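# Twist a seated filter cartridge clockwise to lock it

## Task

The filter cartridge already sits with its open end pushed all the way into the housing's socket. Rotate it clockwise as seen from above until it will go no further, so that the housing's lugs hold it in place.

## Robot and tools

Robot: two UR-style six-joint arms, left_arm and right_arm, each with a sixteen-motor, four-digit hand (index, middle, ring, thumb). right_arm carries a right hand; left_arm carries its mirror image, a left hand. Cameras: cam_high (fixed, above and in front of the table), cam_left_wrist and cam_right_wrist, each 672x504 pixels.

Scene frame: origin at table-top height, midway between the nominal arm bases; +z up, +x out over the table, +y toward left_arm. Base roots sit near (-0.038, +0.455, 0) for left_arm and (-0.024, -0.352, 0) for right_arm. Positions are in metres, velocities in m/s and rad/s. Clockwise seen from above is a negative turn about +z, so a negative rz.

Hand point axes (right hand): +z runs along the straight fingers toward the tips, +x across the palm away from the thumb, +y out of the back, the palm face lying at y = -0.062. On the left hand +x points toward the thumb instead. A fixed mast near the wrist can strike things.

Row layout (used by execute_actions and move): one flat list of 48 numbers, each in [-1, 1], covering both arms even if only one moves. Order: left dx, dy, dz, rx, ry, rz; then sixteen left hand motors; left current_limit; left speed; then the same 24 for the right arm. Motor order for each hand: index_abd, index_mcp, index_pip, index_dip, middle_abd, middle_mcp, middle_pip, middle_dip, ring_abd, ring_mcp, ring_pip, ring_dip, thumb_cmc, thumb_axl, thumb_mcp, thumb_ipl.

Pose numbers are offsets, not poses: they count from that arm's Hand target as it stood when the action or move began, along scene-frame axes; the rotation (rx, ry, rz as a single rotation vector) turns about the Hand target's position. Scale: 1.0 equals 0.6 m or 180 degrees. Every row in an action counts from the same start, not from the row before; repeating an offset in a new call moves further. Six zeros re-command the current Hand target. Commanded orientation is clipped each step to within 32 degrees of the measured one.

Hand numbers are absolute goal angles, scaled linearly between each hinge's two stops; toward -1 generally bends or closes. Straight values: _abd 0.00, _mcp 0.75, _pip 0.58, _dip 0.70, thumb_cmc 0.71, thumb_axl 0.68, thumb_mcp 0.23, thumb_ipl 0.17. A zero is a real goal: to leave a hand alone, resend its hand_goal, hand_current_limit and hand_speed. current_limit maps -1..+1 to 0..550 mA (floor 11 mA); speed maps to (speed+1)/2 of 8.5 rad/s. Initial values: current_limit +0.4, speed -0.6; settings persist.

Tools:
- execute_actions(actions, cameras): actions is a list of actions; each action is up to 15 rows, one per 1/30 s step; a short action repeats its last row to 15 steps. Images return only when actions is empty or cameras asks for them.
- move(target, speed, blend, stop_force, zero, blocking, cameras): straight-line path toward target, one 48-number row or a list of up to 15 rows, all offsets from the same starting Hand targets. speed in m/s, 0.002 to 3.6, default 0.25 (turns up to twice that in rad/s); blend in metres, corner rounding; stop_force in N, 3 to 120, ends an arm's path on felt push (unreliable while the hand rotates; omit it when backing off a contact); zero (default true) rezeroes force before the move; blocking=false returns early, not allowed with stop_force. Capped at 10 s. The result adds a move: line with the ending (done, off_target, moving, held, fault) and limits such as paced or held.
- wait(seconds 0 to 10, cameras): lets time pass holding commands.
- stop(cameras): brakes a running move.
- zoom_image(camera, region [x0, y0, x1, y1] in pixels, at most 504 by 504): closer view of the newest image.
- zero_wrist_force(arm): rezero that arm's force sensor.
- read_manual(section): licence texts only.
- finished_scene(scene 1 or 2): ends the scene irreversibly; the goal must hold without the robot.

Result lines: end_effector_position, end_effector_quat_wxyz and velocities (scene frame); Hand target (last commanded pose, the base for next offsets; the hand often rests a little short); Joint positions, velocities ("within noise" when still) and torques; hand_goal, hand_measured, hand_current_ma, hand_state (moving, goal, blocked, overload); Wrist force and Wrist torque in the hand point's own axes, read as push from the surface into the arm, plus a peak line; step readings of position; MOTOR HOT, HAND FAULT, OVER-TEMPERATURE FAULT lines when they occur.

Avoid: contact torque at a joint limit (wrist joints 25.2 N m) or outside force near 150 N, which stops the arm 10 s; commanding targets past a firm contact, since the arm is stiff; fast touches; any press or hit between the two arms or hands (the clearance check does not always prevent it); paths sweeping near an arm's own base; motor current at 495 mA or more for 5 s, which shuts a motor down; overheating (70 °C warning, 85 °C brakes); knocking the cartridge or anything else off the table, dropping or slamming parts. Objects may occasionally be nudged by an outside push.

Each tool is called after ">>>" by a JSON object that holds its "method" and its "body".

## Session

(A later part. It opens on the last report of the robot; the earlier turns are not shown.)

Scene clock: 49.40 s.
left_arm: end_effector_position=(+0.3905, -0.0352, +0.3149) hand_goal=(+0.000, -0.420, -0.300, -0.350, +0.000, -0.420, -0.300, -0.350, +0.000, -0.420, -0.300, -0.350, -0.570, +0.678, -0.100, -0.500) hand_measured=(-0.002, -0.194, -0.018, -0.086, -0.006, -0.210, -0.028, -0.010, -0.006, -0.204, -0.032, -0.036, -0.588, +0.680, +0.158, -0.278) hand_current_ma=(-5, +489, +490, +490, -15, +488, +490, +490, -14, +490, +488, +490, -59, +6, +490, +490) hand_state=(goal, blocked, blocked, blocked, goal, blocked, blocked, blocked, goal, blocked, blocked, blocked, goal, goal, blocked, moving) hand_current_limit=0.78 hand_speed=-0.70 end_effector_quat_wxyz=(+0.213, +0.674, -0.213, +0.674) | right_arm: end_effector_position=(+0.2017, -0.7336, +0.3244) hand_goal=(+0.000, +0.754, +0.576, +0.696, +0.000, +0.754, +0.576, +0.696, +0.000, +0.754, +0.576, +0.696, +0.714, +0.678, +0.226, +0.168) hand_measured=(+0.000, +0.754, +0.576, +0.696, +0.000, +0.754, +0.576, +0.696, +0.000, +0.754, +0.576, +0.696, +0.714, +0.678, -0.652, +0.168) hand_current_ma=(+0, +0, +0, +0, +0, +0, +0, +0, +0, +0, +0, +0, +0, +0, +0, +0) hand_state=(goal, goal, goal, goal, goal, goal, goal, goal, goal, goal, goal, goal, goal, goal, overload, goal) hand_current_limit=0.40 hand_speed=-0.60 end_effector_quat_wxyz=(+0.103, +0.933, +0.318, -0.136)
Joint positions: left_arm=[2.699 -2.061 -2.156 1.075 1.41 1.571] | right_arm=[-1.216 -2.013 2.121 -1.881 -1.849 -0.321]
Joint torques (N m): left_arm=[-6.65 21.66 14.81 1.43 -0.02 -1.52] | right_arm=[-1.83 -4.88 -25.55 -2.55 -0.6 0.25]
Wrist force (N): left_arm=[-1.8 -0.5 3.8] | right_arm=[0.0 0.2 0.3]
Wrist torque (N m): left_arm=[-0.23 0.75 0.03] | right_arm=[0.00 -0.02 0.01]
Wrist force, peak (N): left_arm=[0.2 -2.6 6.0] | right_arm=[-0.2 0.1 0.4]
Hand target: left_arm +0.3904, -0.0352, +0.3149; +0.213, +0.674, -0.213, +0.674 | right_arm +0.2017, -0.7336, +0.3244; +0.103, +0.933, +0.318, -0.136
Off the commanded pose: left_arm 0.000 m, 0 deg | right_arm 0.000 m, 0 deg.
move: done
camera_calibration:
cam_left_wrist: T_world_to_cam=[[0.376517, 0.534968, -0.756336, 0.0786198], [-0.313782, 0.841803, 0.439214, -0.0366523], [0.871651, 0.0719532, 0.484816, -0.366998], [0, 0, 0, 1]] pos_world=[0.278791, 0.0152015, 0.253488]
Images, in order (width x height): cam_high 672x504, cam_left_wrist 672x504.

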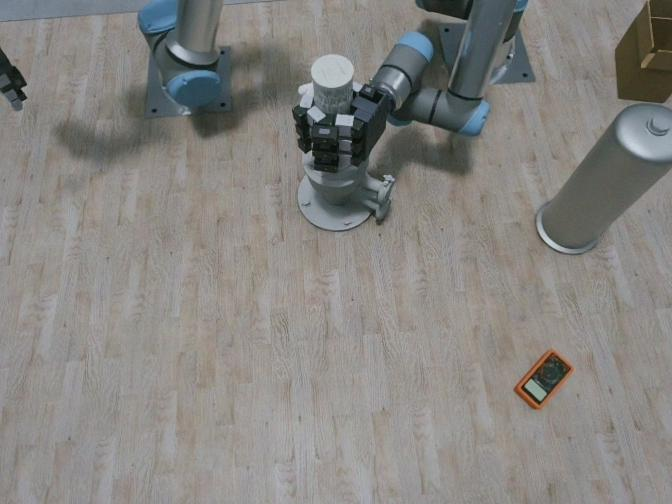

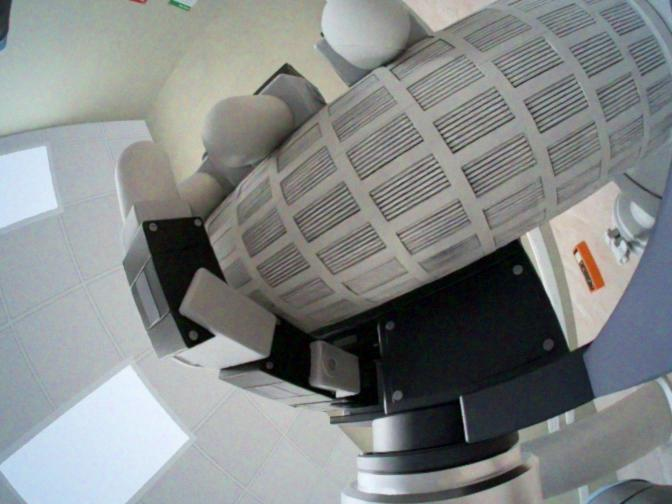

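>>> {"method": "move", "body": {"target": [[-0.0145,-0.0052,0,0,0,-0.0556, 0,-0.42,-0.3,-0.35,0,-0.42,-0.3,-0.35,0,-0.42,-0.3,-0.35,-0.571,0.678,-0.1,-0.5,0.78,-0.7, 0,0,0,0,0,0, 0,0.754,0.576,0.696,0,0.754,0.576,0.696,0,0.754,0.576,0.696,0.714,0.678,0.226,0.168,0.4,-0.6],[-0.0222,-0.0066,0,0,0,-0.0833, 0,-0.42,-0.3,-0.35,0,-0.42,-0.3,-0.35,0,-0.42,-0.3,-0.35,-0.571,0.678,-0.1,-0.5,0.78,-0.7, 0,0,0,0,0,0, 0,0.754,0.576,0.696,0,0.754,0.576,0.696,0,0.754,0.576,0.696,0.714,0.678,0.226,0.168,0.4,-0.6]], "speed": 0.2, "blend": [0.002,0], "cameras": ["cam_high","cam_left_wrist"]}}

>>> {"method": "zoom_image", "body": {"camera": "cam_high", "region": [300, 45, 365, 100]}}

Scene clock: 51.10 s.
left_arm: end_effector_position=(+0.3771, -0.0391, +0.3149) hand_goal=(+0.000, -0.420, -0.300, -0.350, +0.000, -0.420, -0.300, -0.350, +0.000, -0.420, -0.300, -0.350, -0.570, +0.678, -0.100, -0.500) hand_measured=(-0.002, -0.110, -0.016, -0.208, -0.006, -0.134, -0.028, -0.146, -0.006, -0.120, -0.028, -0.170, -0.614, +0.664, +0.156, -0.426) hand_current_ma=(-5, +489, +489, +490, -14, +489, +489, +489, -14, +489, +489, +489, -162, -55, +490, +409) hand_state=(goal, blocked, blocked, blocked, goal, blocked, blocked, blocked, goal, blocked, blocked, blocked, blocked, goal, blocked, blocked) hand_current_limit=0.78 hand_speed=-0.70 end_effector_quat_wxyz=(+0.299, +0.641, -0.299, +0.641) | right_arm: end_effector_position=(+0.2017, -0.7336, +0.3244) hand_goal=(+0.000, +0.754, +0.576, +0.696, +0.000, +0.754, +0.576, +0.696, +0.000, +0.754, +0.576, +0.696, +0.714, +0.678, +0.226, +0.168) hand_measured=(+0.000, +0.754, +0.576, +0.696, +0.000, +0.754, +0.576, +0.696, +0.000, +0.754, +0.576, +0.696, +0.714, +0.678, -0.652, +0.168) hand_current_ma=(+0, +0, +0, +0, +0, +0, +0, +0, +0, +0, +0, +0, +0, +0, +0, +0) hand_state=(goal, goal, goal, goal, goal, goal, goal, goal, goal, goal, goal, goal, goal, goal, overload, goal) hand_current_limit=0.40 hand_speed=-0.60 end_effector_quat_wxyz=(+0.103, +0.933, +0.318, -0.136)
Joint positions: left_arm=[2.8 -2.083 -2.109 1.051 1.047 1.571] | right_arm=[-1.216 -2.013 2.121 -1.881 -1.849 -0.321]
Joint torques (N m): left_arm=[3.45 21.45 19.89 0.46 -3.37 1.07] | right_arm=[-1.13 -5.06 -26.54 -2.4 -0.75 0.34]
Wrist force (N): left_arm=[-2.6 -2.7 -2.4] | right_arm=[0.0 -0.1 0.1]
Wrist torque (N m): left_arm=[0.90 0.16 0.34] | right_arm=[-0.01 -0.01 -0.01]
Wrist force, peak (N): left_arm=[-1.6 -2.4 4.2] | right_arm=[0.2 -0.2 0.4]
Hand target: left_arm +0.3771, -0.0392, +0.3149; +0.299, +0.641, -0.299, +0.641 | right_arm +0.2017, -0.7336, +0.3244; +0.103, +0.933, +0.318, -0.136
Off the commanded pose: left_arm 0.000 m, 0 deg | right_arm 0.000 m, 0 deg.
move: done
camera_calibration:
cam_left_wrist: T_world_to_cam=[[0.501984, 0.419509, -0.756323, 0.0339166], [-0.0855531, 0.894283, 0.439248, -0.121549], [0.860635, -0.15579, 0.484806, -0.359826], [0, 0, 0, 1]] pos_world=[0.282254, 0.0384139, 0.253488]
Images, in order (width x height): cam_high 672x504, cam_left_wrist 672x504.

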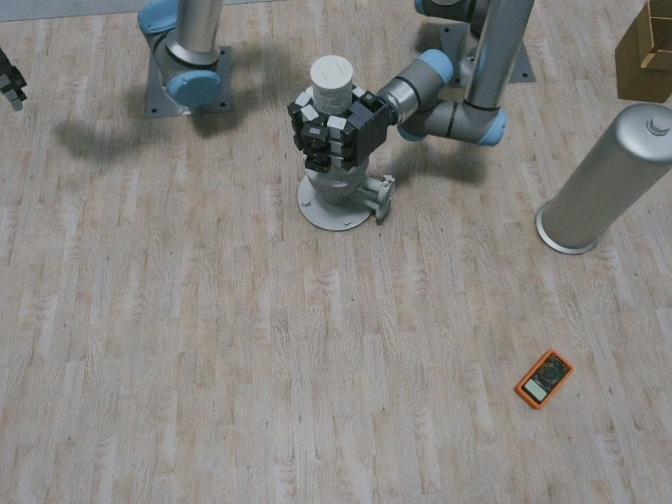

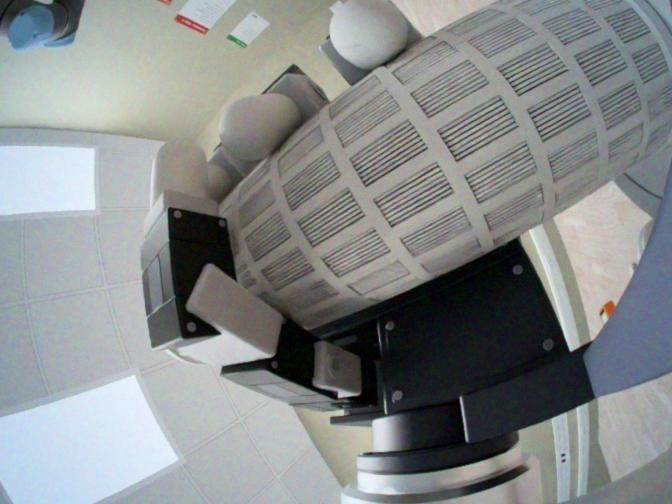

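Scaled by 7.754 from the camera's 672x504 image, which has a finer 960x720 frame.

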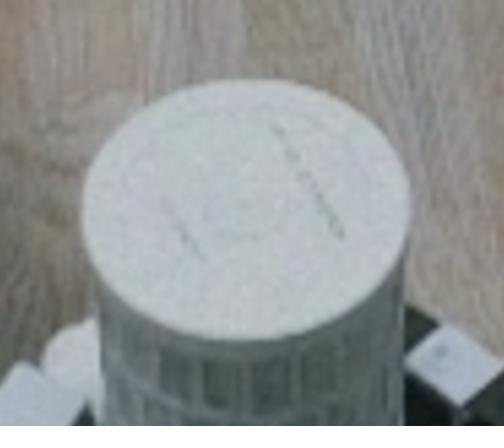

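>>> {"method": "move", "body": {"target": [[0,0,0,0,0,0, 0,0.3,0.5,0.6,0,0.3,0.5,0.6,0,0.3,0.5,0.6,-0.571,0.678,0.45,0.168,0.4,-0.7, 0,0,0,0,0,0, 0,0.754,0.576,0.696,0,0.754,0.576,0.696,0,0.754,0.576,0.696,0.714,0.678,0.226,0.168,0.4,-0.6],[0.1277,0.1072,0,0,0,0, 0,0.3,0.5,0.6,0,0.3,0.5,0.6,0,0.3,0.5,0.6,-0.571,0.678,0.45,0.168,0.4,-0.7, 0,0,0,0,0,0, 0,0.754,0.576,0.696,0,0.754,0.576,0.696,0,0.754,0.576,0.696,0.714,0.678,0.226,0.168,0.4,-0.6]], "speed": 0.12, "cameras": ["cam_high","cam_left_wrist"]}}

>>> {"method": "zoom_image", "body": {"camera": "cam_high", "region": [260, 30, 460, 240]}}

>>> {"method": "zoom_image", "body": {"camera": "cam_high", "region": [300, 45, 365, 100]}}

Scene clock: 54.10 s.
left_arm: end_effector_position=(+0.4536, +0.0251, +0.3149) hand_goal=(+0.000, +0.300, +0.500, +0.600, +0.000, +0.300, +0.500, +0.600, +0.000, +0.300, +0.500, +0.600, -0.570, +0.678, +0.450, +0.168) hand_measured=(-0.002, +0.298, +0.498, +0.598, -0.006, +0.298, +0.498, +0.596, -0.006, +0.298, +0.498, +0.598, -0.588, +0.678, +0.448, +0.166) hand_current_ma=(-4, -4, -5, -5, -14, -5, -5, -7, -14, -5, -6, -5, -60, -2, -5, -5) hand_state=(goal, goal, goal, goal, goal, goal, goal, goal, goal, goal, goal, goal, goal, goal, goal, goal) hand_current_limit=0.40 hand_speed=-0.70 end_effector_quat_wxyz=(+0.299, +0.641, -0.299, +0.641) | right_arm: end_effector_position=(+0.2017, -0.7336, +0.3244) hand_goal=(+0.000, +0.754, +0.576, +0.696, +0.000, +0.754, +0.576, +0.696, +0.000, +0.754, +0.576, +0.696, +0.714, +0.678, +0.226, +0.168) hand_measured=(+0.000, +0.754, +0.576, +0.696, +0.000, +0.754, +0.576, +0.696, +0.000, +0.754, +0.576, +0.696, +0.714, +0.678, -0.652, +0.168) hand_current_ma=(+0, +0, +0, +0, +0, +0, +0, +0, +0, +0, +0, +0, +0, +0, +0, +0) hand_state=(goal, goal, goal, goal, goal, goal, goal, goal, goal, goal, goal, goal, goal, goal, overload, goal) hand_current_limit=0.40 hand_speed=-0.60 end_effector_quat_wxyz=(+0.103, +0.933, +0.318, -0.136)
Joint positions: left_arm=[2.995 -2.128 -2.017 1.003 0.853 1.571] | right_arm=[-1.216 -2.013 2.121 -1.881 -1.849 -0.321]
Joint torques (N m): left_arm=[5.41 23.49 20.9 0.15 -1.53 1.42] | right_arm=[-1.37 -6 -26.43 -2.59 -0.46 0.11]
Wrist force (N): left_arm=[-0.4 0.0 0.5] | right_arm=[0.0 0.0 0.2]
Wrist torque (N m): left_arm=[0.18 0.12 -0.16] | right_arm=[0.01 -0.01 -0.01]
Wrist force, peak (N): left_arm=[-2.3 -3.6 -3.6] | right_arm=[0.1 0.1 0.5]
Hand target: left_arm +0.4537, +0.0252, +0.3149; +0.299, +0.641, -0.299, +0.641 | right_arm +0.2017, -0.7336, +0.3244; +0.103, +0.933, +0.318, -0.136
Off the commanded pose: left_arm 0.000 m, 0 deg | right_arm 0.000 m, 0 deg.
move: done
camera_calibration:
cam_left_wrist: T_world_to_cam=[[0.502078, 0.419294, -0.75638, -0.0314151], [-0.0852878, 0.89435, 0.439163, -0.172498], [0.860606, -0.155985, 0.484794, -0.415629], [0, 0, 0, 1]] pos_world=[0.358754, 0.102614, 0.253488]
Images, in order (width x height): cam_high 672x504, cam_left_wrist 672x504.

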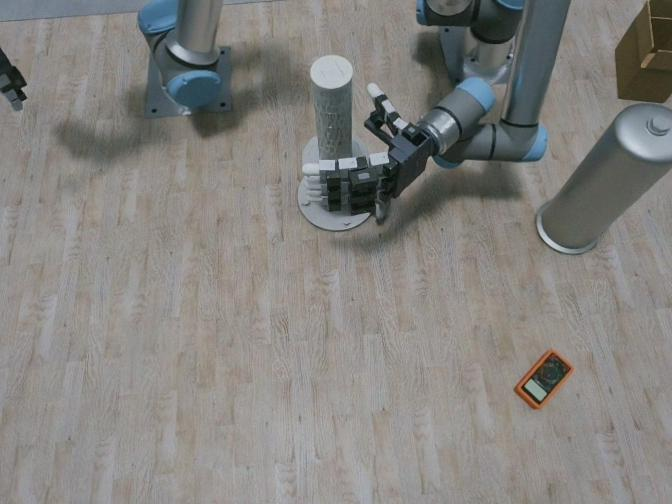

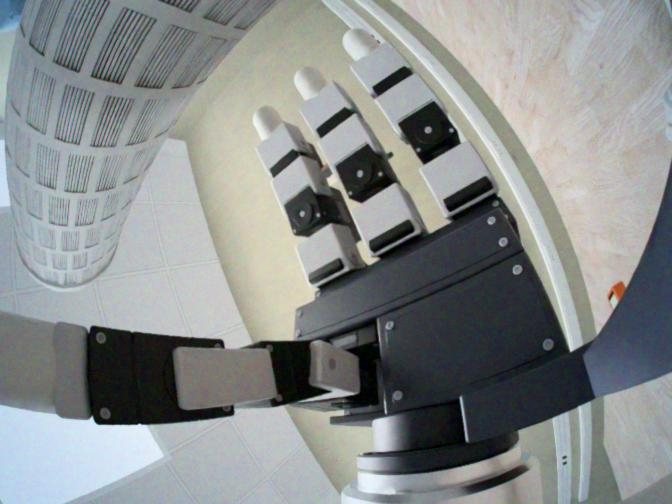

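Scaled by 2.400 from the camera's 672x504 image, which has a finer 960x720 frame.

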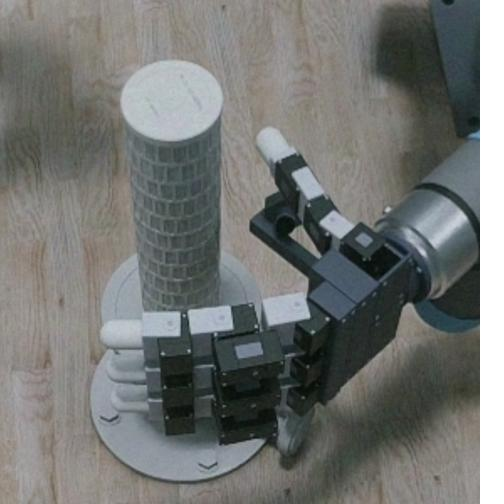

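Scaled by 7.754 from the camera's 672x504 image, which has a finer 960x720 frame.

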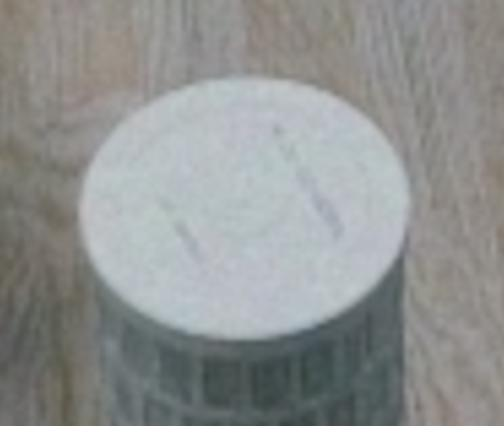

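>>> {"method": "finished_scene", "body": {"scene": 1}}

The scene is finished: the task was done.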